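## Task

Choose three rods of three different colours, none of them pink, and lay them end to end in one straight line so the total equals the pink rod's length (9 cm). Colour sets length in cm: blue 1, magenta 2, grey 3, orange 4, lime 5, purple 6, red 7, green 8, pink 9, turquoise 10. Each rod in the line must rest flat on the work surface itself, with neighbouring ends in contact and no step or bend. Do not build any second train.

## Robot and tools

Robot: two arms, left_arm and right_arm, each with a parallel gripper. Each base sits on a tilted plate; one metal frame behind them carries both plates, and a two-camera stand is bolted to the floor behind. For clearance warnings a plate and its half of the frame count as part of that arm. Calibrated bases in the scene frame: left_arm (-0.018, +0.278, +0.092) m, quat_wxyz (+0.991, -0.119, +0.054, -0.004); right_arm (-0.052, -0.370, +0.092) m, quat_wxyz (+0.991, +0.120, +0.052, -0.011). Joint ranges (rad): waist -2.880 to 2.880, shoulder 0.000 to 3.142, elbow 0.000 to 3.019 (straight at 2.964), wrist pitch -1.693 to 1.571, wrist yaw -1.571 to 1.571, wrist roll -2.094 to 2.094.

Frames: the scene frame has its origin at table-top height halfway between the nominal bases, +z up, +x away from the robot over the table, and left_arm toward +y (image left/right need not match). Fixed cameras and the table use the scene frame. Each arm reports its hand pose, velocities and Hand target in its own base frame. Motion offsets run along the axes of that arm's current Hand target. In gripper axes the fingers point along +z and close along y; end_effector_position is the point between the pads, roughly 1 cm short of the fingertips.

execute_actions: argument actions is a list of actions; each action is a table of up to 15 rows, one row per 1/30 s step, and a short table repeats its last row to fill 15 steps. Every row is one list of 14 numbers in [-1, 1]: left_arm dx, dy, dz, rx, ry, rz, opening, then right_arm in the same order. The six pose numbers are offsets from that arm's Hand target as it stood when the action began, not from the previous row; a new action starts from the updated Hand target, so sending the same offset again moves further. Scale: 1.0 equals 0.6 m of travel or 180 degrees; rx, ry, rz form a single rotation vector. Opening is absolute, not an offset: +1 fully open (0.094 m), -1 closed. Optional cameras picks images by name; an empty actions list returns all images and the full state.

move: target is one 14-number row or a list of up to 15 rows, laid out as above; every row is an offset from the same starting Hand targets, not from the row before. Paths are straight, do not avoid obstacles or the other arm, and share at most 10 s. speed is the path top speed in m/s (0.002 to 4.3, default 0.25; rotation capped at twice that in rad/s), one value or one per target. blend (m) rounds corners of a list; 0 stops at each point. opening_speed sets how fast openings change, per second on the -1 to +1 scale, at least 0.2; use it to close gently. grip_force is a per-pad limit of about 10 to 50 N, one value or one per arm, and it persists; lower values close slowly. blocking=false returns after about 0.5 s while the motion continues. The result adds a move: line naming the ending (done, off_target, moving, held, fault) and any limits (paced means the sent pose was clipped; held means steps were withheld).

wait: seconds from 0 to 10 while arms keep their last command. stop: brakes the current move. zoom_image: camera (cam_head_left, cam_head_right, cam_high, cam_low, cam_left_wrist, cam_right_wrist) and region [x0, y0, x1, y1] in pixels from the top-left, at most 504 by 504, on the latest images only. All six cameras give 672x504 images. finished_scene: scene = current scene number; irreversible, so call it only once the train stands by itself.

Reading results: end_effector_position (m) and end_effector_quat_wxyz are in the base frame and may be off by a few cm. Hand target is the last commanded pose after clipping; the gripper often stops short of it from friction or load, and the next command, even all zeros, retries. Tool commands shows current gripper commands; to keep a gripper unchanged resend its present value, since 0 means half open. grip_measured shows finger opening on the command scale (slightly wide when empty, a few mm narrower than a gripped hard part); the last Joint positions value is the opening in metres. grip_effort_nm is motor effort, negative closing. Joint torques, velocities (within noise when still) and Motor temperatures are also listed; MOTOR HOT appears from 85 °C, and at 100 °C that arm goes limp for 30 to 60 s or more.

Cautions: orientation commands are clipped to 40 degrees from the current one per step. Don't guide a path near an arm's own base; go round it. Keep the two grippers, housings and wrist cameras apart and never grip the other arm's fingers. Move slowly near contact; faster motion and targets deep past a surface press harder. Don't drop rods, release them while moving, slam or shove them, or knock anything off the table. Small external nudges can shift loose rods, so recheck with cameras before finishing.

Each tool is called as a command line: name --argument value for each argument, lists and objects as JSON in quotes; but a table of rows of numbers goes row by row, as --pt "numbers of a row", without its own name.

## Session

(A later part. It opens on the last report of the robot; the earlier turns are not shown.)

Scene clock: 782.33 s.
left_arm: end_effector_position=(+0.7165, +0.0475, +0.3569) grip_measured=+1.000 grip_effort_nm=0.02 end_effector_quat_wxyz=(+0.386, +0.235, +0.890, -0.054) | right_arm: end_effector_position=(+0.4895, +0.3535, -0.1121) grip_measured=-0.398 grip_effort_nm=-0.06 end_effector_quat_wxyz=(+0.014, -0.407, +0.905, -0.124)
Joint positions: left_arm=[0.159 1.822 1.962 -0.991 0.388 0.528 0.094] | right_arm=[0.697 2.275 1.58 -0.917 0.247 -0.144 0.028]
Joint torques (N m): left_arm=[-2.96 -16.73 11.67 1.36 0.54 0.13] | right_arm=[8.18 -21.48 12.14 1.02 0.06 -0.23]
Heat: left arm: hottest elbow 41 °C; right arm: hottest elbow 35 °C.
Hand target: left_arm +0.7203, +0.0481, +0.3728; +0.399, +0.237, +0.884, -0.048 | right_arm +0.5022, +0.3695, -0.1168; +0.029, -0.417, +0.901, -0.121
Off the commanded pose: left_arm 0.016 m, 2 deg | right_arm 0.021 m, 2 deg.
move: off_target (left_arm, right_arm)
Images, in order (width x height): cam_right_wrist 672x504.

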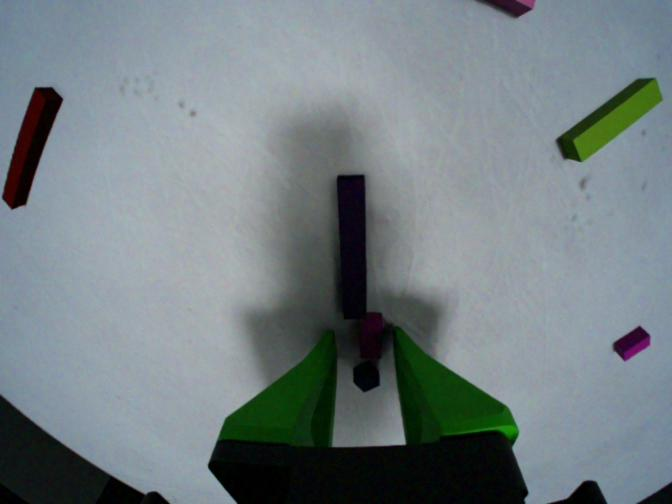

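move --target '[0,0,0,0,0,0,1, 0,0,0.006,0,0,0,-0.84]' --speed 0.1 --opening_speed 0.4 --cameras '["cam_right_wrist"]'

zoom_image --camera "cam_right_wrist" --region '[290, 240, 430, 380]'

Scene clock: 790.90 s.
left_arm: end_effector_position=(+0.7165, +0.0475, +0.3569) grip_measured=+1.000 grip_effort_nm=0.02 end_effector_quat_wxyz=(+0.386, +0.235, +0.890, -0.054) | right_arm: end_effector_position=(+0.4906, +0.3545, -0.1121) grip_measured=-0.802 grip_effort_nm=-0.95 end_effector_quat_wxyz=(+0.017, -0.408, +0.905, -0.123)
Joint positions: left_arm=[0.159 1.822 1.962 -0.991 0.388 0.528 0.094] | right_arm=[0.697 2.275 1.58 -0.911 0.247 -0.146 0.009]
Joint torques (N m): left_arm=[-3.37 -16.56 11.74 1.52 0.51 0.14] | right_arm=[7.94 -21.01 12.19 1.05 0.01 -0.2]
Heat: left arm: hottest elbow 41 °C; right arm: hottest elbow 35 °C.
Hand target: left_arm +0.7203, +0.0481, +0.3728; +0.399, +0.237, +0.884, -0.048 | right_arm +0.5028, +0.3688, -0.1203; +0.029, -0.416, +0.901, -0.121
Off the commanded pose: left_arm 0.016 m, 2 deg | right_arm 0.020 m, 2 deg.
move: off_target (left_arm, right_arm)
Images, in order (width x height): cam_right_wrist 672x504.

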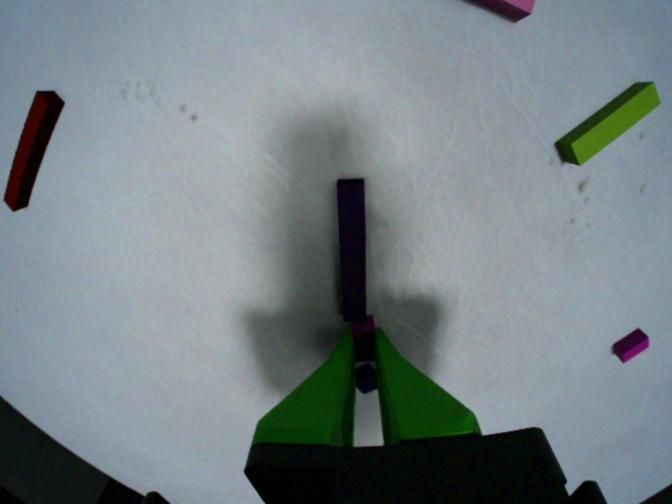

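Scaled by 3.600 from the camera's 672x504 image, which has a finer 960x720 frame.

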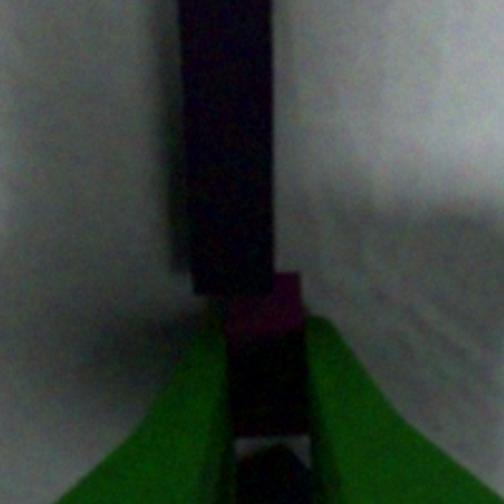

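move --target '[0,0,0,0,0,0,1, 0.025,0.012,-0.004,0,0,0,-0.84]' --speed 0.06 --cameras '["cam_right_wrist"]'

zoom_image --camera "cam_right_wrist" --region '[290, 240, 430, 380]'

Scene clock: 797.23 s.
left_arm: end_effector_position=(+0.7165, +0.0475, +0.3569) grip_measured=+1.000 grip_effort_nm=0.02 end_effector_quat_wxyz=(+0.386, +0.235, +0.890, -0.054) | right_arm: end_effector_position=(+0.4959, +0.3588, -0.1119) grip_measured=-0.803 grip_effort_nm=-1.01 end_effector_quat_wxyz=(+0.030, -0.406, +0.905, -0.120)
Joint positions: left_arm=[0.159 1.822 1.962 -0.991 0.388 0.528 0.094] | right_arm=[0.697 2.275 1.582 -0.885 0.247 -0.146 0.009]
Joint torques (N m): left_arm=[-2.96 -17.08 11.82 1.55 0.51 0.07] | right_arm=[8.64 -23.88 6.46 1.09 0.01 -0.12]
Heat: left arm: hottest elbow 41 °C; right arm: hottest elbow 35 °C.
Hand target: left_arm +0.7203, +0.0481, +0.3728; +0.399, +0.237, +0.884, -0.048 | right_arm +0.4873, +0.3623, -0.1190; +0.028, -0.417, +0.901, -0.121
Off the commanded pose: left_arm 0.016 m, 2 deg | right_arm 0.012 m, 1 deg.
move: off_target (left_arm, right_arm)
Images, in order (width x height): cam_right_wrist 672x504.

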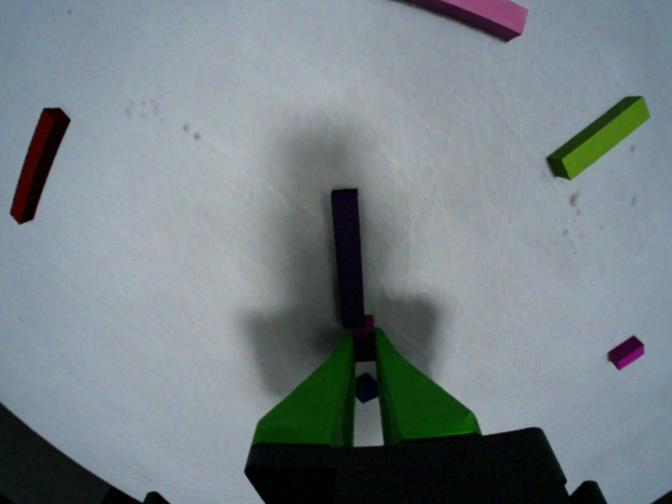

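Scaled by 3.600 from the camera's 672x504 image, which has a finer 960x720 frame.

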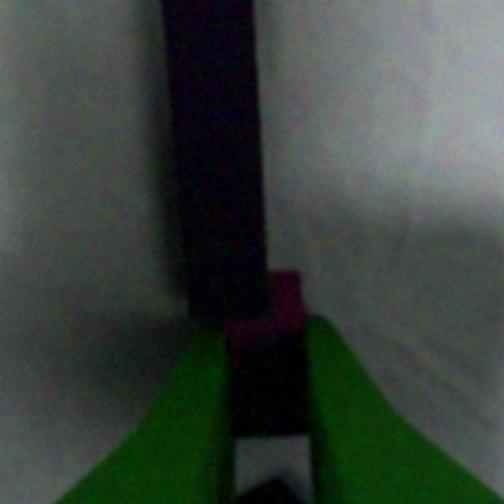

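move --target '[0,0,0,0,0,0,1, 0.03,0.02,-0.10,0,0,0,-0.84]' --speed 0.1 --cameras '["cam_right_wrist"]'

zoom_image --camera "cam_right_wrist" --region '[270, 160, 450, 400]'

Scene clock: 804.70 s.
left_arm: end_effector_position=(+0.7165, +0.0475, +0.3569) grip_measured=+1.000 grip_effort_nm=0.02 end_effector_quat_wxyz=(+0.386, +0.235, +0.890, -0.054) | right_arm: end_effector_position=(+0.4686, +0.3677, -0.0620) grip_measured=-0.803 grip_effort_nm=-1.00 end_effector_quat_wxyz=(+0.037, -0.417, +0.900, -0.118)
Joint positions: left_arm=[0.159 1.822 1.962 -0.991 0.388 0.528 0.094] | right_arm=[0.738 2.156 1.516 -0.931 0.247 -0.13 0.009]
Joint torques (N m): left_arm=[-3.49 -17.38 11.75 1.22 0.56 0.12] | right_arm=[8.29 -22.95 7.13 -0.14 0 0.11]
Heat: left arm: hottest elbow 41 °C; right arm: hottest elbow 34 °C.
Hand target: left_arm +0.7203, +0.0481, +0.3728; +0.399, +0.237, +0.884, -0.048 | right_arm +0.4577, +0.3679, -0.0627; +0.029, -0.416, +0.901, -0.121
Off the commanded pose: left_arm 0.016 m, 2 deg | right_arm 0.011 m, 1 deg.
move: off_target (left_arm, right_arm)
Images, in order (width x height): cam_right_wrist 672x504.

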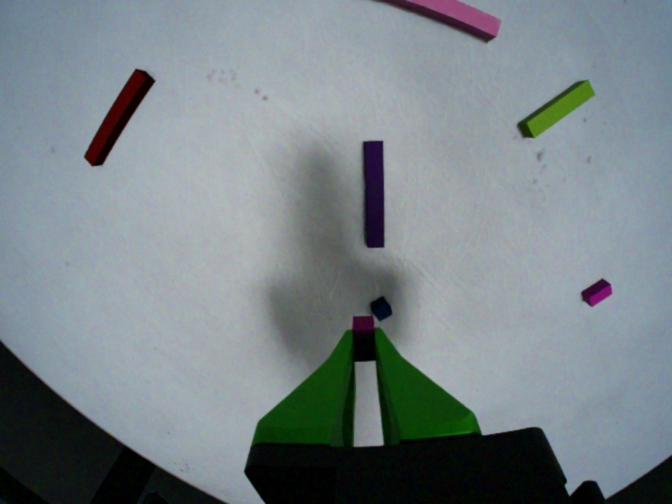

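Scaled by 2.100 from the camera's 672x504 image, which has a finer 960x720 frame.

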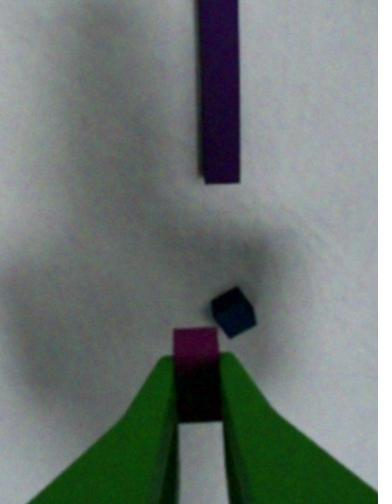

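move --target '[0,0,0,0,0,0,1, 0.0,-0.0475,0.075,0,0,0.007,-0.84]' --speed 0.15 --cameras '["cam_right_wrist"]'

zoom_image --camera "cam_right_wrist" --region '[290, 160, 450, 400]'

Scene clock: 824.90 s.
left_arm: end_effector_position=(+0.7165, +0.0475, +0.3569) grip_measured=+1.000 grip_effort_nm=0.02 end_effector_quat_wxyz=(+0.386, +0.235, +0.890, -0.054) | right_arm: end_effector_position=(+0.4856, +0.3529, -0.0768) grip_measured=-0.803 grip_effort_nm=-1.01 end_effector_quat_wxyz=(+0.044, -0.403, +0.907, -0.116)
Joint positions: left_arm=[0.159 1.822 1.962 -0.991 0.388 0.528 0.094] | right_arm=[0.7 2.179 1.511 -0.882 0.247 -0.14 0.009]
Joint torques (N m): left_arm=[-3.66 -16.97 11.63 1.32 0.51 0.11] | right_arm=[6.18 -19.84 7.42 1.16 -0.01 -0.24]
Heat: left arm: hottest elbow 41 °C; right arm: hottest shoulder 32 °C.
Hand target: left_arm +0.7203, +0.0481, +0.3728; +0.399, +0.237, +0.884, -0.048 | right_arm +0.4856, +0.3414, -0.0994; +0.030, -0.407, +0.905, -0.121
Off the commanded pose: left_arm 0.016 m, 2 deg | right_arm 0.025 m, 2 deg.
move: off_target (left_arm, right_arm)
Images, in order (width x height): cam_right_wrist 672x504.

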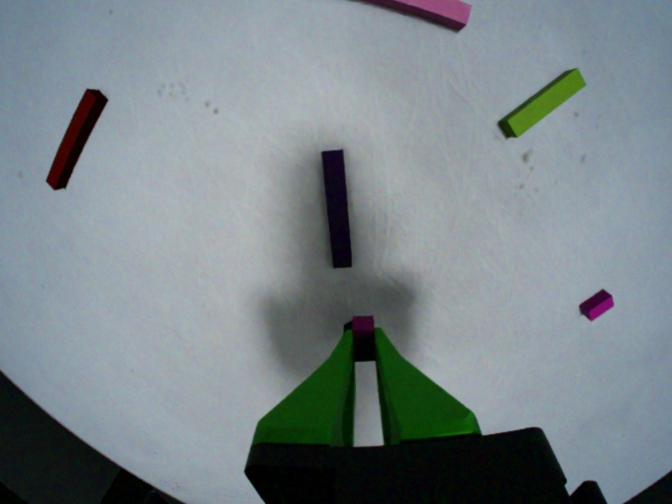

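Scaled by 2.100 from the camera's 672x504 image, which has a finer 960x720 frame.

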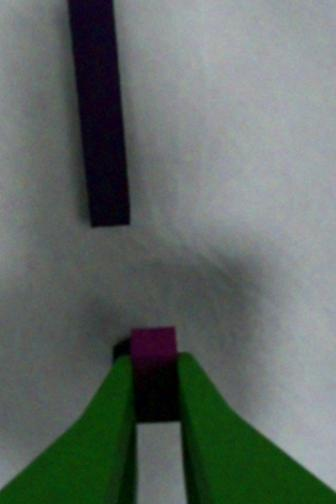

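move --target '[0,0,0,0,0,0,1, 0.0023,0.0291,0.0497,0,0,-0.0067,-0.84]' --speed 0.12 --cameras '["cam_right_wrist"]'

zoom_image --camera "cam_right_wrist" --region '[290, 160, 450, 400]'

Scene clock: 851.63 s.
left_arm: end_effector_position=(+0.7165, +0.0475, +0.3569) grip_measured=+1.000 grip_effort_nm=0.02 end_effector_quat_wxyz=(+0.386, +0.235, +0.890, -0.054) | right_arm: end_effector_position=(+0.4829, +0.3505, -0.1118) grip_measured=-0.803 grip_effort_nm=-1.01 end_effector_quat_wxyz=(+0.041, -0.406, +0.905, -0.117)
Joint positions: left_arm=[0.159 1.822 1.962 -0.991 0.388 0.528 0.094] | right_arm=[0.7 2.233 1.497 -0.819 0.248 -0.146 0.009]
Joint torques (N m): left_arm=[-3.66 -16.91 11.71 1.42 0.55 0.1] | right_arm=[7.24 -20.37 7.04 1.11 -0.01 -0.22]
Heat: left arm: hottest elbow 41 °C; right arm: hottest shoulder 31 °C.
Hand target: left_arm +0.7203, +0.0481, +0.3728; +0.399, +0.237, +0.884, -0.048 | right_arm +0.4764, +0.3457, -0.1325; +0.029, -0.416, +0.901, -0.121
Off the commanded pose: left_arm 0.016 m, 2 deg | right_arm 0.022 m, 2 deg.
move: off_target (left_arm, right_arm)
Images, in order (width x height): cam_right_wrist 672x504.

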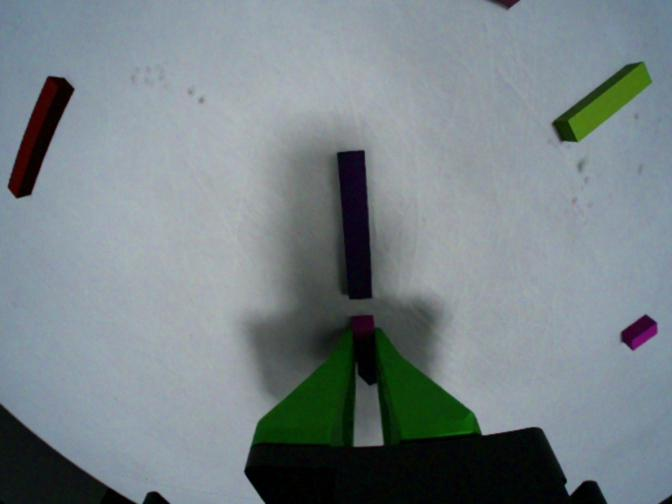

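Scaled by 2.100 from the camera's 672x504 image, which has a finer 960x720 frame.

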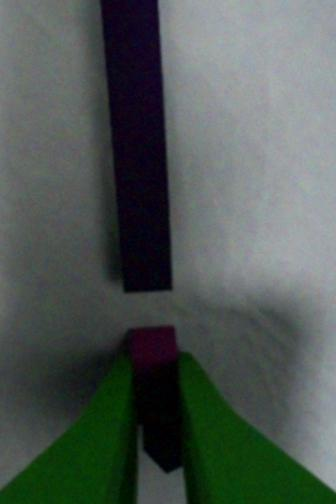

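move --target '[0,0,0,0,0,0,1, -0.0369,-0.0096,-0.02,0,0,-0.005,-0.84]' --speed 0.06 --cameras '["cam_right_wrist"]'

zoom_image --camera "cam_right_wrist" --region '[290, 160, 450, 400]'

Scene clock: 868.90 s.
left_arm: end_effector_position=(+0.7165, +0.0475, +0.3569) grip_measured=+1.000 grip_effort_nm=0.02 end_effector_quat_wxyz=(+0.386, +0.235, +0.890, -0.054) | right_arm: end_effector_position=(+0.4861, +0.3533, -0.1116) grip_measured=-0.803 grip_effort_nm=-1.00 end_effector_quat_wxyz=(+0.032, -0.414, +0.902, -0.119)
Joint positions: left_arm=[0.159 1.822 1.962 -0.991 0.388 0.528 0.094] | right_arm=[0.7 2.25 1.531 -0.855 0.248 -0.16 0.009]
Joint torques (N m): left_arm=[-2.78 -16.91 11.69 1.37 0.55 0.11] | right_arm=[7.41 -20.37 12.07 -0.24 -0.01 -0.22]
Heat: left arm: hottest elbow 42 °C; right arm: hottest shoulder 32 °C.
Hand target: left_arm +0.7203, +0.0481, +0.3728; +0.399, +0.237, +0.884, -0.048 | right_arm +0.4933, +0.3612, -0.1207; +0.028, -0.423, +0.897, -0.121
Off the commanded pose: left_arm 0.016 m, 2 deg | right_arm 0.014 m, 1 deg.
move: off_target (left_arm, right_arm)
Images, in order (width x height): cam_right_wrist 672x504.

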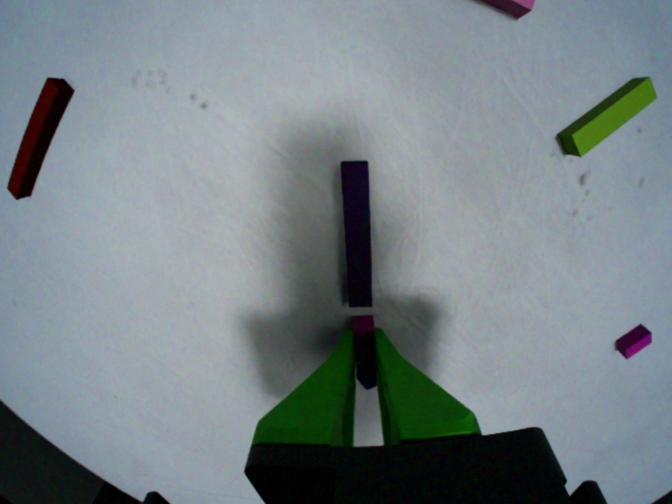

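Scaled by 2.100 from the camera's 672x504 image, which has a finer 960x720 frame.

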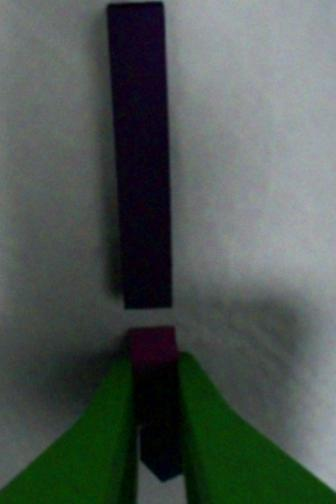

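move --target '[0,0,0,0,0,0,1, -0.0187,0.0063,-0.0025,0,0,0,-0.84]' --speed 0.05 --cameras '["cam_right_wrist"]'

zoom_image --camera "cam_right_wrist" --region '[290, 240, 430, 400]'

Scene clock: 878.80 s.
left_arm: end_effector_position=(+0.7165, +0.0475, +0.3569) grip_measured=+1.000 grip_effort_nm=0.02 end_effector_quat_wxyz=(+0.386, +0.235, +0.890, -0.054) | right_arm: end_effector_position=(+0.4938, +0.3598, -0.1107) grip_measured=-0.803 grip_effort_nm=-1.00 end_effector_quat_wxyz=(+0.031, -0.414, +0.902, -0.120)
Joint positions: left_arm=[0.159 1.822 1.962 -0.991 0.388 0.528 0.094] | right_arm=[0.7 2.269 1.574 -0.879 0.248 -0.16 0.009]
Joint torques (N m): left_arm=[-3.25 -17.2 11.84 1.29 0.59 0.05] | right_arm=[8.7 -20.6 12.33 -0.12 -0.01 -0.12]
Heat: left arm: hottest elbow 42 °C; right arm: hottest shoulder 31 °C.
Hand target: left_arm +0.7203, +0.0481, +0.3728; +0.399, +0.237, +0.884, -0.048 | right_arm +0.4974, +0.3724, -0.1208; +0.028, -0.423, +0.897, -0.122
Off the commanded pose: left_arm 0.016 m, 2 deg | right_arm 0.017 m, 1 deg.
move: off_target (left_arm, right_arm)
Images, in order (width x height): cam_right_wrist 672x504.

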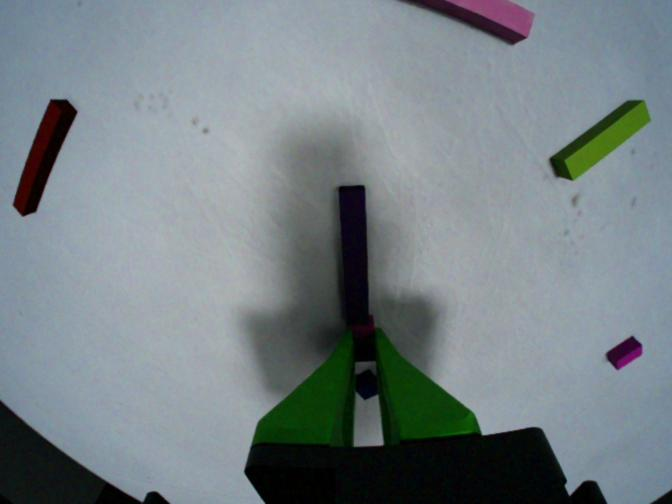

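Scaled by 3.150 from the camera's 672x504 image, which has a finer 960x720 frame.

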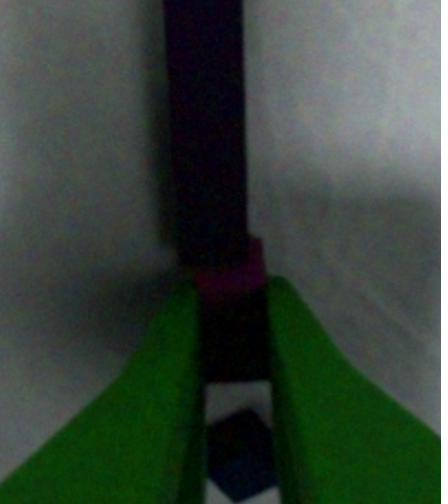

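move --target '[0,0,0,0,0,0,1, -0.0125,0.0097,-0.0025,0,0,0,-0.84]' --speed 0.05 --cameras '["cam_right_wrist"]'

zoom_image --camera "cam_right_wrist" --region '[290, 240, 430, 400]'

Scene clock: 893.07 s.
left_arm: end_effector_position=(+0.7165, +0.0475, +0.3569) grip_measured=+1.000 grip_effort_nm=0.02 end_effector_quat_wxyz=(+0.386, +0.235, +0.890, -0.054) | right_arm: end_effector_position=(+0.4957, +0.3668, -0.1109) grip_measured=-0.803 grip_effort_nm=-1.00 end_effector_quat_wxyz=(+0.030, -0.417, +0.900, -0.120)
Joint positions: left_arm=[0.159 1.822 1.962 -0.991 0.388 0.528 0.094] | right_arm=[0.707 2.283 1.6 -0.896 0.248 -0.16 0.009]
Joint torques (N m): left_arm=[-3.37 -16.79 11.67 1.36 0.56 0.13] | right_arm=[8.94 -20.72 12.52 -0.16 -0.02 0.01]
Heat: left arm: hottest elbow 42 °C; right arm: hottest elbow 33 °C.
Hand target: left_arm +0.7203, +0.0481, +0.3728; +0.399, +0.237, +0.884, -0.048 | right_arm +0.4977, +0.3821, -0.1209; +0.028, -0.423, +0.897, -0.121
Off the commanded pose: left_arm 0.016 m, 2 deg | right_arm 0.018 m, 1 deg.
move: off_target (left_arm, right_arm)
Images, in order (width x height): cam_right_wrist 672x504.

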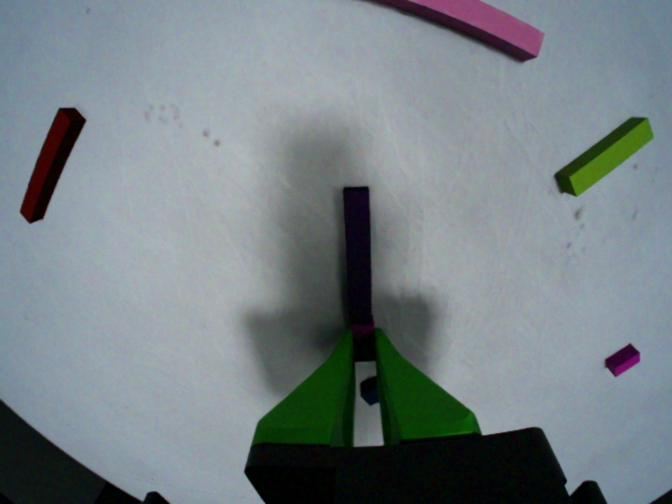

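Scaled by 3.150 from the camera's 672x504 image, which has a finer 960x720 frame.

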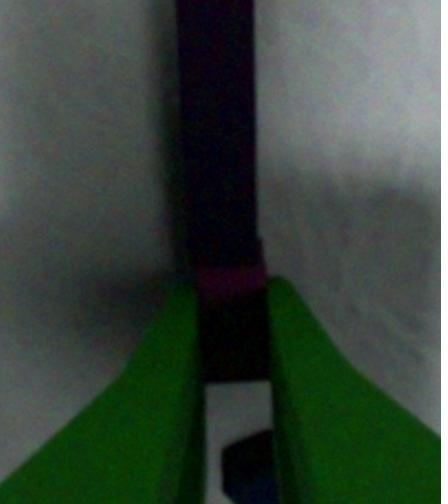

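move --pt "0 0 0 0 0 0 1 0 0 0 0 0 0 -0.3" --pt "0 0 0 0 0 0 1 -0.018 0.0 -0.001 0 0 0.005 -0.3" --speed 0.05 --opening_speed 0.5 --cameras '["cam_right_wrist"]'

zoom_image --camera "cam_right_wrist" --region '[290, 240, 430, 400]'

Scene clock: 904.73 s.
left_arm: end_effector_position=(+0.7165, +0.0475, +0.3569) grip_measured=+1.000 grip_effort_nm=0.02 end_effector_quat_wxyz=(+0.386, +0.235, +0.890, -0.054) | right_arm: end_effector_position=(+0.5036, +0.3746, -0.1104) grip_measured=-0.302 grip_effort_nm=0.11 end_effector_quat_wxyz=(+0.030, -0.415, +0.901, -0.120)
Joint positions: left_arm=[0.159 1.822 1.962 -0.991 0.388 0.528 0.094] | right_arm=[0.708 2.305 1.646 -0.92 0.248 -0.154 0.033]
Joint torques (N m): left_arm=[-3.31 -16.38 11.74 1.48 0.56 0.1] | right_arm=[9.35 -21.13 12.62 -0.1 -0.03 0.11]
Heat: left arm: hottest elbow 42 °C; right arm: hottest elbow 33 °C.
Hand target: left_arm +0.7203, +0.0481, +0.3728; +0.399, +0.237, +0.884, -0.048 | right_arm +0.5044, +0.3904, -0.1211; +0.029, -0.416, +0.901, -0.121
Off the commanded pose: left_arm 0.016 m, 2 deg | right_arm 0.019 m, 0 deg.
move: off_target (left_arm, right_arm)
Images, in order (width x height): cam_right_wrist 672x504.

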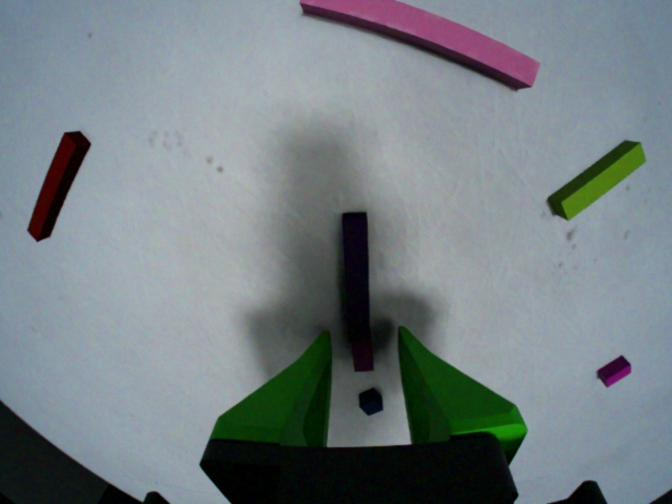

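Scaled by 3.150 from the camera's 672x504 image, which has a finer 960x720 frame.

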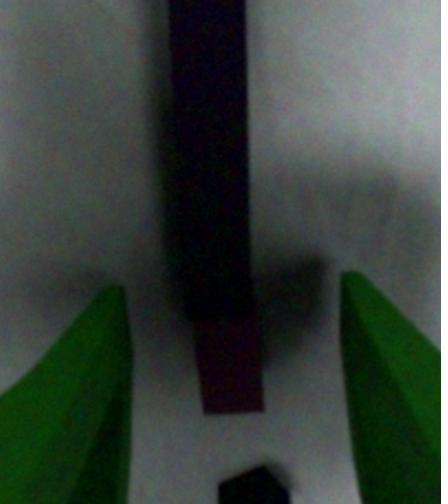

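move --target '[0,0,0,0,0,0,1, 0,0,0,0,0,0,-0.84]' --speed 0.05 --opening_speed 0.4 --cameras '["cam_right_wrist"]'

zoom_image --camera "cam_right_wrist" --region '[290, 240, 430, 400]'

Scene clock: 910.20 s.
left_arm: end_effector_position=(+0.7165, +0.0475, +0.3569) grip_measured=+1.000 grip_effort_nm=0.02 end_effector_quat_wxyz=(+0.386, +0.235, +0.890, -0.054) | right_arm: end_effector_position=(+0.5036, +0.3746, -0.1104) grip_measured=-0.825 grip_effort_nm=-0.94 end_effector_quat_wxyz=(+0.030, -0.415, +0.901, -0.120)
Joint positions: left_arm=[0.159 1.822 1.962 -0.991 0.388 0.528 0.094] | right_arm=[0.708 2.305 1.646 -0.92 0.248 -0.154 0.008]
Joint torques (N m): left_arm=[-3.19 -16.91 11.85 1.35 0.53 0.08] | right_arm=[9.41 -21.19 12.57 -0.1 -0.02 0.12]
Heat: left arm: hottest elbow 42 °C; right arm: hottest elbow 34 °C.
Hand target: left_arm +0.7203, +0.0481, +0.3728; +0.399, +0.237, +0.884, -0.048 | right_arm +0.5045, +0.3904, -0.1211; +0.029, -0.416, +0.901, -0.121
Off the commanded pose: left_arm 0.016 m, 2 deg | right_arm 0.019 m, 0 deg.
move: off_target (left_arm, right_arm)
Images, in order (width x height): cam_right_wrist 672x504.

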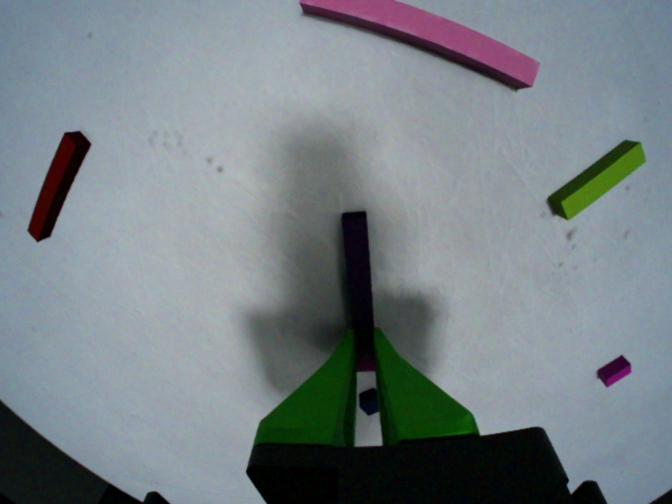

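Scaled by 3.150 from the camera's 672x504 image, which has a finer 960x720 frame.

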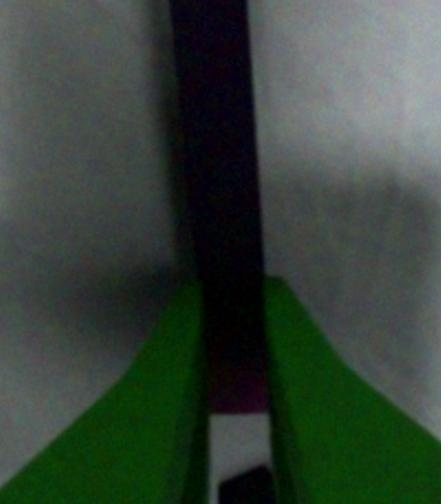

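move --pt "0 0 0 0 0 0 1 0 -0.017 0 0 0 0 -0.84" --pt "0 0 0 0 0 0 1 0 -0.017 0 0 0 0 -0.3" --pt "0 0 0 0 0 0 1 0.01 -0.02 -0.13 0 0 0 -0.3" --speed 0.08 --opening_speed 0.5 --cameras '["cam_right_wrist"]'

zoom_image --camera "cam_right_wrist" --region '[270, 180, 450, 360]'

Scene clock: 919.60 s.
left_arm: end_effector_position=(+0.7165, +0.0475, +0.3569) grip_measured=+1.000 grip_effort_nm=0.02 end_effector_quat_wxyz=(+0.386, +0.235, +0.890, -0.054) | right_arm: end_effector_position=(+0.4883, +0.3725, -0.0624) grip_measured=-0.302 grip_effort_nm=0.11 end_effector_quat_wxyz=(+0.006, -0.419, +0.899, -0.127)
Joint positions: left_arm=[0.159 1.822 1.962 -0.991 0.388 0.528 0.094] | right_arm=[0.722 2.23 1.652 -1.054 0.248 -0.143 0.033]
Joint torques (N m): left_arm=[-2.84 -16.67 11.75 1.52 0.53 0.12] | right_arm=[9.05 -24.82 12.86 -0.25 -0.05 0.12]
Heat: left arm: hottest elbow 42 °C; right arm: hottest elbow 35 °C.
Hand target: left_arm +0.7203, +0.0481, +0.3728; +0.399, +0.237, +0.884, -0.048 | right_arm +0.4975, +0.3936, -0.0424; +0.029, -0.416, +0.901, -0.121
Off the commanded pose: left_arm 0.016 m, 2 deg | right_arm 0.031 m, 3 deg.
move: off_target (left_arm, right_arm); target 2's new opening was sent with right_arm's hand 0.015 m and 0 deg from that target
Images, in order (width x height): cam_right_wrist 672x504.

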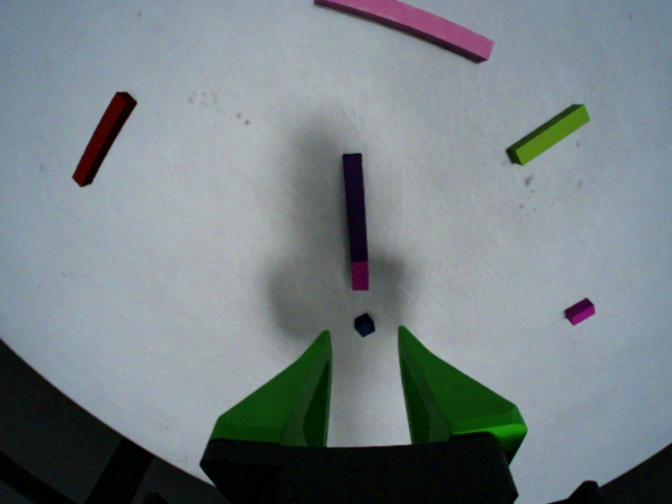

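Scaled by 2.800 from the camera's 672x504 image, which has a finer 960x720 frame.

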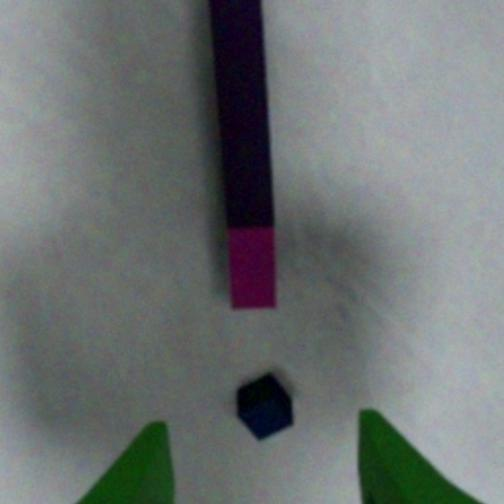

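move --target '[0,0,0,0,0,0,1, 0.1163,0.002,0.13,0,0,-0.133,-0.3]' --speed 0.15 --cameras '["cam_right_wrist"]'

zoom_image --camera "cam_right_wrist" --region '[270, 200, 450, 380]'

Scene clock: 940.60 s.
left_arm: end_effector_position=(+0.7165, +0.0475, +0.3569) grip_measured=+1.000 grip_effort_nm=0.02 end_effector_quat_wxyz=(+0.386, +0.235, +0.890, -0.054) | right_arm: end_effector_position=(+0.4589, +0.3436, -0.1085) grip_measured=-0.301 grip_effort_nm=0.11 end_effector_quat_wxyz=(+0.009, -0.597, +0.792, -0.125)
Joint positions: left_arm=[0.159 1.822 1.962 -0.991 0.388 0.528 0.094] | right_arm=[0.719 2.19 1.422 -0.803 0.251 -0.574 0.033]
Joint torques (N m): left_arm=[-3.37 -16.73 11.78 1.37 0.54 0.15] | right_arm=[4.6 -22.24 5.67 1.09 -0.13 -0.22]
Heat: left arm: hottest elbow 42 °C; right arm: hottest elbow 36 °C.
Hand target: left_arm +0.7203, +0.0481, +0.3728; +0.399, +0.237, +0.884, -0.048 | right_arm +0.4631, +0.3262, -0.1147; +0.003, -0.594, +0.795, -0.125
Off the commanded pose: left_arm 0.016 m, 2 deg | right_arm 0.019 m, 1 deg.
move: off_target (left_arm, right_arm)
Images, in order (width x height): cam_right_wrist 672x504.

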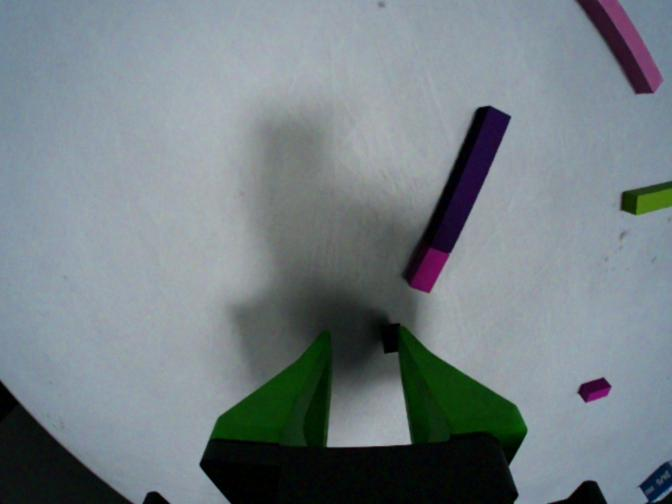

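Scaled by 2.800 from the camera's 672x504 image, which has a finer 960x720 frame.

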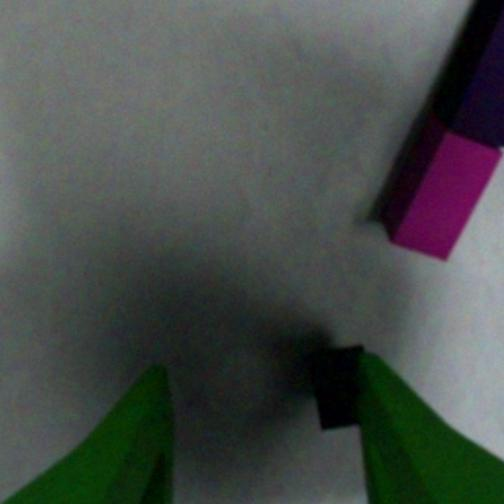

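move --target '[0,0,0,0,0,0,1, 0.004,-0.0313,-0.0473,0,0,0,-0.3]' --speed 0.12 --cameras '["cam_right_wrist"]'

zoom_image --camera "cam_right_wrist" --region '[270, 200, 450, 380]'

Scene clock: 953.50 s.
left_arm: end_effector_position=(+0.7165, +0.0475, +0.3569) grip_measured=+1.000 grip_effort_nm=0.02 end_effector_quat_wxyz=(+0.386, +0.235, +0.890, -0.054) | right_arm: end_effector_position=(+0.4644, +0.3281, -0.0963) grip_measured=-0.301 grip_effort_nm=0.10 end_effector_quat_wxyz=(-0.003, -0.595, +0.794, -0.125)
Joint positions: left_arm=[0.159 1.822 1.962 -0.991 0.388 0.528 0.094] | right_arm=[0.692 2.168 1.422 -0.844 0.251 -0.591 0.033]
Joint torques (N m): left_arm=[-2.61 -16.56 11.85 1.32 0.53 0.13] | right_arm=[5.48 -23.59 8.84 -0.13 -0.12 -0.22]
Heat: left arm: hottest elbow 42 °C; right arm: hottest elbow 35 °C.
Hand target: left_arm +0.7203, +0.0481, +0.3728; +0.399, +0.237, +0.884, -0.048 | right_arm +0.4758, +0.3247, -0.0831; +0.003, -0.594, +0.795, -0.125
Off the commanded pose: left_arm 0.016 m, 2 deg | right_arm 0.018 m, 1 deg.
move: off_target (left_arm, right_arm)
Images, in order (width x height): cam_right_wrist 672x504.

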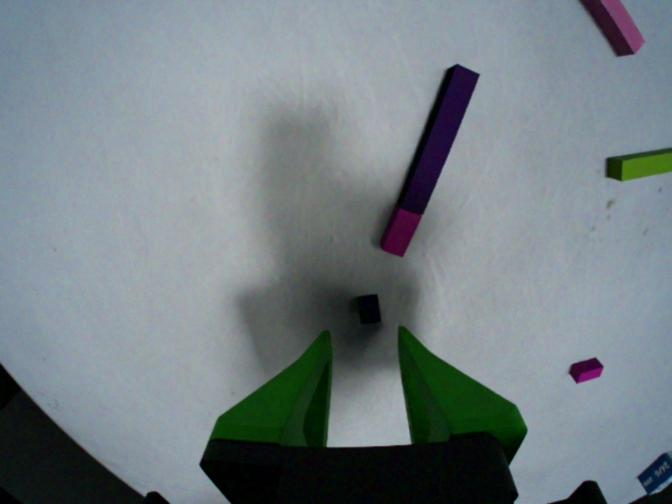

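Scaled by 2.800 from the camera's 672x504 image, which has a finer 960x720 frame.

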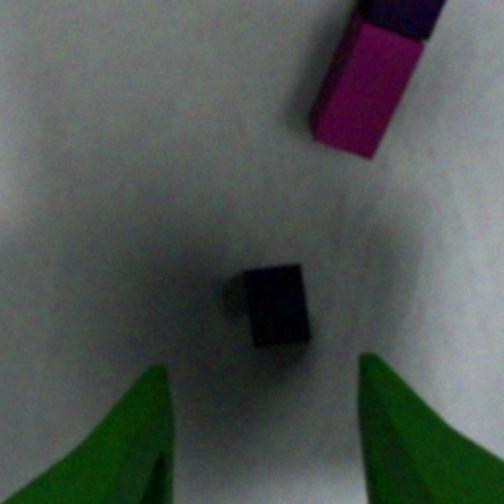

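move --target '[0,0,0,0,0,0,1, 0.0017,0.0165,0.072,0,0,0,-0.3]' --speed 0.08 --cameras '["cam_right_wrist"]'

zoom_image --camera "cam_right_wrist" --region '[270, 200, 450, 380]'

Scene clock: 962.77 s.
left_arm: end_effector_position=(+0.7165, +0.0475, +0.3569) grip_measured=+1.000 grip_effort_nm=0.02 end_effector_quat_wxyz=(+0.386, +0.235, +0.890, -0.054) | right_arm: end_effector_position=(+0.4727, +0.3349, -0.1032) grip_measured=-0.301 grip_effort_nm=0.10 end_effector_quat_wxyz=(+0.021, -0.594, +0.794, -0.124)
Joint positions: left_arm=[0.159 1.822 1.962 -0.991 0.388 0.528 0.094] | right_arm=[0.692 2.178 1.418 -0.781 0.251 -0.597 0.033]
Joint torques (N m): left_arm=[-2.78 -17.32 11.6 1.36 0.59 0.09] | right_arm=[5.07 -18.84 6.6 1.18 -0.15 -0.22]
Heat: left arm: hottest elbow 42 °C; right arm: hottest elbow 34 °C.
Hand target: left_arm +0.7203, +0.0481, +0.3728; +0.399, +0.237, +0.884, -0.048 | right_arm +0.4727, +0.3179, -0.1268; +0.003, -0.594, +0.795, -0.125
Off the commanded pose: left_arm 0.016 m, 2 deg | right_arm 0.029 m, 2 deg.
move: off_target (left_arm, right_arm)
Images, in order (width x height): cam_right_wrist 672x504.

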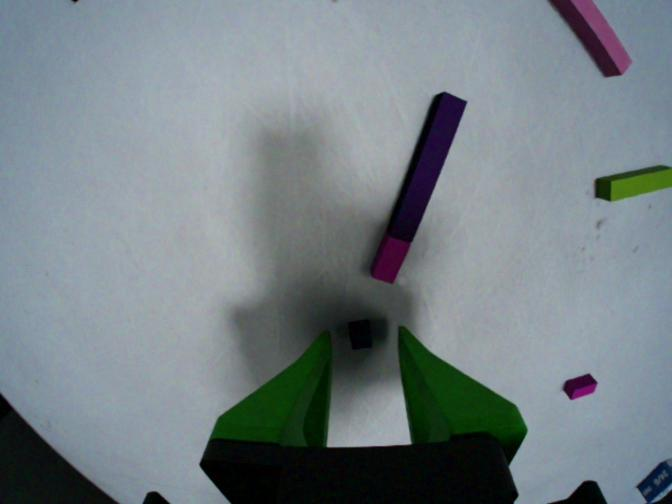

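Scaled by 2.800 from the camera's 672x504 image, which has a finer 960x720 frame.

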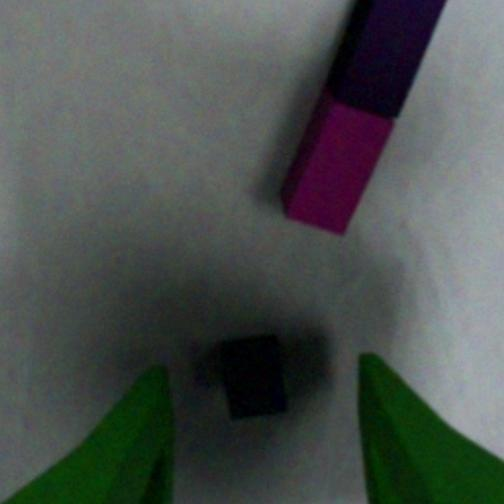

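move --target '[0,0,0,0,0,0,1, 0.0058,0.002,0.0125,0,0,0,-0.3]' --speed 0.08 --cameras '["cam_right_wrist"]'

zoom_image --camera "cam_right_wrist" --region '[270, 200, 450, 380]'

Scene clock: 970.70 s.
left_arm: end_effector_position=(+0.7165, +0.0475, +0.3569) grip_measured=+1.000 grip_effort_nm=0.02 end_effector_quat_wxyz=(+0.386, +0.235, +0.890, -0.054) | right_arm: end_effector_position=(+0.4728, +0.3305, -0.1096) grip_measured=-0.301 grip_effort_nm=0.10 end_effector_quat_wxyz=(+0.021, -0.594, +0.795, -0.124)
Joint positions: left_arm=[0.159 1.822 1.962 -0.991 0.388 0.528 0.094] | right_arm=[0.686 2.184 1.406 -0.76 0.251 -0.602 0.033]
Joint torques (N m): left_arm=[-3.14 -16.79 11.77 1.46 0.55 0.17] | right_arm=[5.01 -18.67 6.46 1.24 -0.15 -0.22]
Heat: left arm: hottest elbow 42 °C; right arm: hottest elbow 34 °C.
Hand target: left_arm +0.7203, +0.0481, +0.3728; +0.399, +0.237, +0.884, -0.048 | right_arm +0.4718, +0.3133, -0.1339; +0.003, -0.594, +0.795, -0.125
Off the commanded pose: left_arm 0.016 m, 2 deg | right_arm 0.030 m, 2 deg.
move: off_target (left_arm, right_arm)
Images, in order (width x height): cam_right_wrist 672x504.

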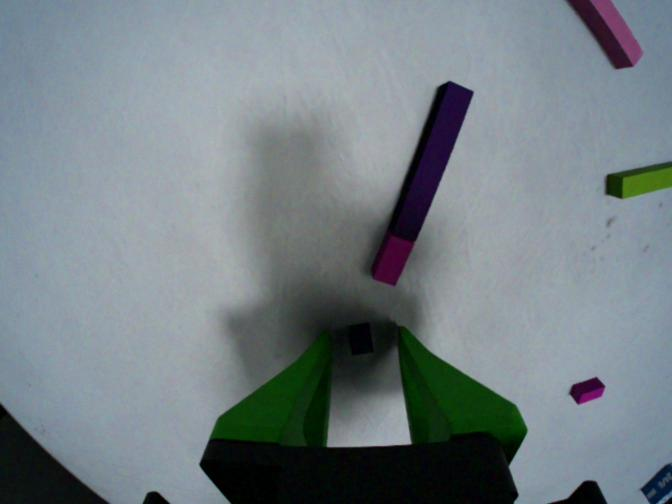

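Scaled by 2.800 from the camera's 672x504 image, which has a finer 960x720 frame.

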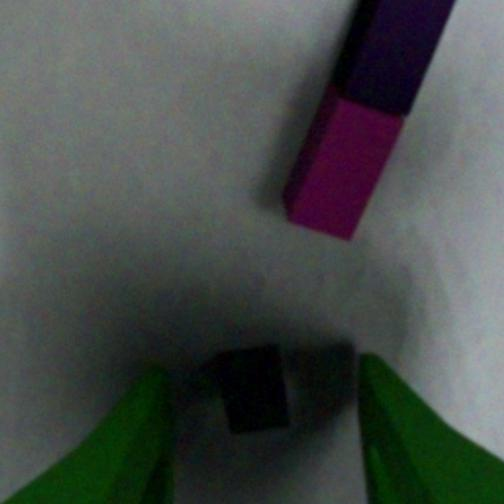

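move --target '[0,0,0,0,0,0,1, 0.0,0.0,0.002,0,0,0,-0.84]' --speed 0.08 --opening_speed 0.5 --cameras '["cam_right_wrist"]'

zoom_image --camera "cam_right_wrist" --region '[270, 200, 450, 380]'

Scene clock: 974.80 s.
left_arm: end_effector_position=(+0.7165, +0.0475, +0.3569) grip_measured=+1.000 grip_effort_nm=0.02 end_effector_quat_wxyz=(+0.386, +0.235, +0.890, -0.054) | right_arm: end_effector_position=(+0.4730, +0.3306, -0.1100) grip_measured=-0.803 grip_effort_nm=-0.96 end_effector_quat_wxyz=(+0.022, -0.594, +0.794, -0.124)
Joint positions: left_arm=[0.159 1.822 1.962 -0.991 0.388 0.528 0.094] | right_arm=[0.686 2.185 1.406 -0.758 0.251 -0.603 0.009]
Joint torques (N m): left_arm=[-3.08 -17.08 11.81 1.35 0.59 0.12] | right_arm=[5.36 -19.14 6.32 1.17 -0.17 -0.22]
Heat: left arm: hottest elbow 42 °C; right arm: hottest elbow 33 °C.
Hand target: left_arm +0.7203, +0.0481, +0.3728; +0.399, +0.237, +0.884, -0.048 | right_arm +0.4719, +0.3131, -0.1350; +0.003, -0.594, +0.795, -0.125
Off the commanded pose: left_arm 0.016 m, 2 deg | right_arm 0.031 m, 2 deg.
move: off_target (left_arm, right_arm)
Images, in order (width x height): cam_right_wrist 672x504.

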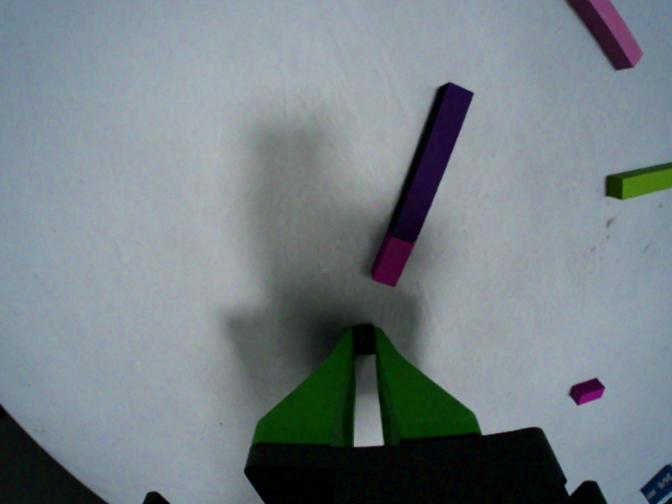

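Scaled by 2.800 from the camera's 672x504 image, which has a finer 960x720 frame.

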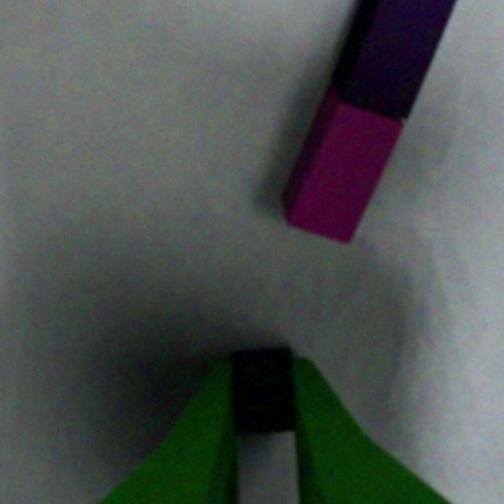

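move --target '[0,0,0,0,0,0,1, -0.0642,-0.009,-0.1082,0,0,0.134,-0.84]' --speed 0.12 --cameras '["cam_right_wrist"]'

zoom_image --camera "cam_right_wrist" --region '[270, 200, 450, 380]'

Scene clock: 996.33 s.
left_arm: end_effector_position=(+0.7165, +0.0475, +0.3569) grip_measured=+1.000 grip_effort_nm=0.02 end_effector_quat_wxyz=(+0.386, +0.235, +0.890, -0.054) | right_arm: end_effector_position=(+0.4704, +0.3413, -0.0860) grip_measured=-0.804 grip_effort_nm=-1.01 end_effector_quat_wxyz=(+0.015, -0.417, +0.900, -0.126)
Joint positions: left_arm=[0.159 1.822 1.962 -0.991 0.388 0.528 0.094] | right_arm=[0.703 2.185 1.49 -0.915 0.251 -0.16 0.009]
Joint torques (N m): left_arm=[-3.25 -16.38 11.77 1.55 0.55 0.09] | right_arm=[8.41 -22.36 12.16 -0.17 -0.15 0.13]
Heat: left arm: hottest elbow 43 °C; right arm: hottest shoulder 32 °C.
Hand target: left_arm +0.7203, +0.0481, +0.3728; +0.399, +0.237, +0.884, -0.048 | right_arm +0.4785, +0.3609, -0.0765; +0.029, -0.415, +0.901, -0.121
Off the commanded pose: left_arm 0.016 m, 2 deg | right_arm 0.023 m, 2 deg.
move: off_target (left_arm, right_arm)
Images, in order (width x height): cam_right_wrist 672x504.

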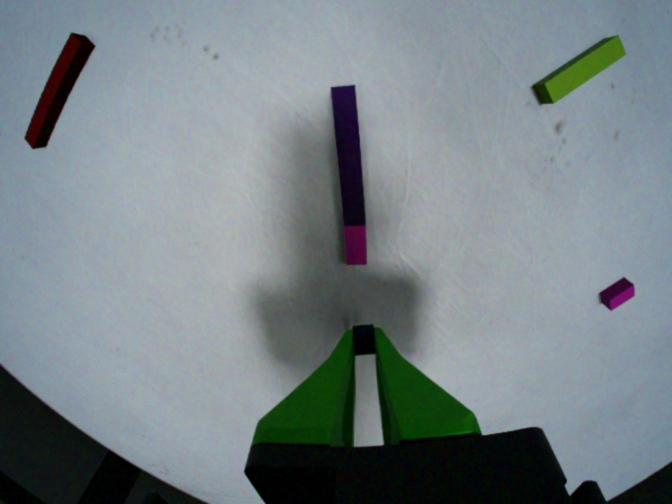

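Scaled by 2.800 from the camera's 672x504 image, which has a finer 960x720 frame.

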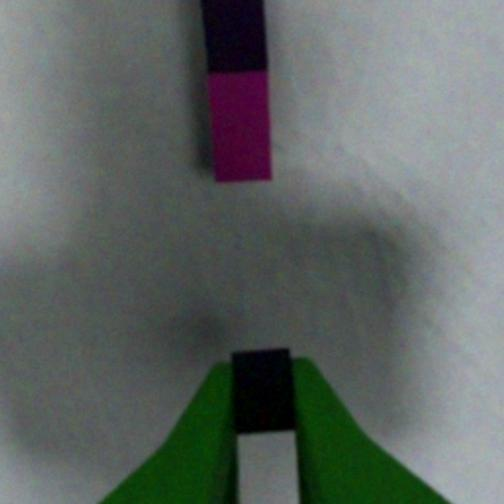

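move --target '[0,0,0,0,0,0,1, -0.013,-0.0235,0.0725,0,0,0,-0.84]' --speed 0.1 --cameras '["cam_right_wrist"]'

zoom_image --camera "cam_right_wrist" --region '[290, 220, 430, 380]'

Scene clock: 1015.80 s.
left_arm: end_effector_position=(+0.7165, +0.0475, +0.3569) grip_measured=+1.000 grip_effort_nm=0.02 end_effector_quat_wxyz=(+0.386, +0.235, +0.890, -0.054) | right_arm: end_effector_position=(+0.4776, +0.3475, -0.1113) grip_measured=-0.804 grip_effort_nm=-1.00 end_effector_quat_wxyz=(+0.017, -0.419, +0.899, -0.125)
Joint positions: left_arm=[0.159 1.822 1.962 -0.991 0.388 0.528 0.094] | right_arm=[0.703 2.244 1.521 -0.881 0.251 -0.164 0.009]
Joint torques (N m): left_arm=[-2.78 -16.73 11.67 1.52 0.53 0.11] | right_arm=[5.66 -20.37 11.99 0.98 -0.1 -0.22]
Heat: left arm: hottest elbow 43 °C; right arm: hottest elbow 35 °C.
Hand target: left_arm +0.7203, +0.0481, +0.3728; +0.399, +0.237, +0.884, -0.048 | right_arm +0.5007, +0.3495, -0.1155; +0.029, -0.415, +0.901, -0.121
Off the commanded pose: left_arm 0.016 m, 2 deg | right_arm 0.023 m, 2 deg.
move: off_target (left_arm, right_arm)
Images, in order (width x height): cam_right_wrist 672x504.

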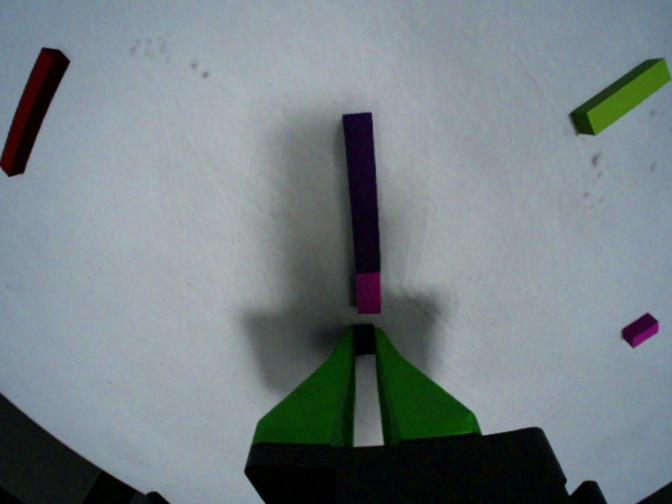

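Scaled by 3.150 from the camera's 672x504 image, which has a finer 960x720 frame.

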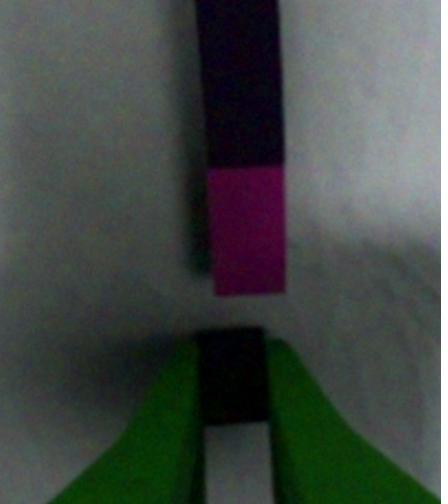

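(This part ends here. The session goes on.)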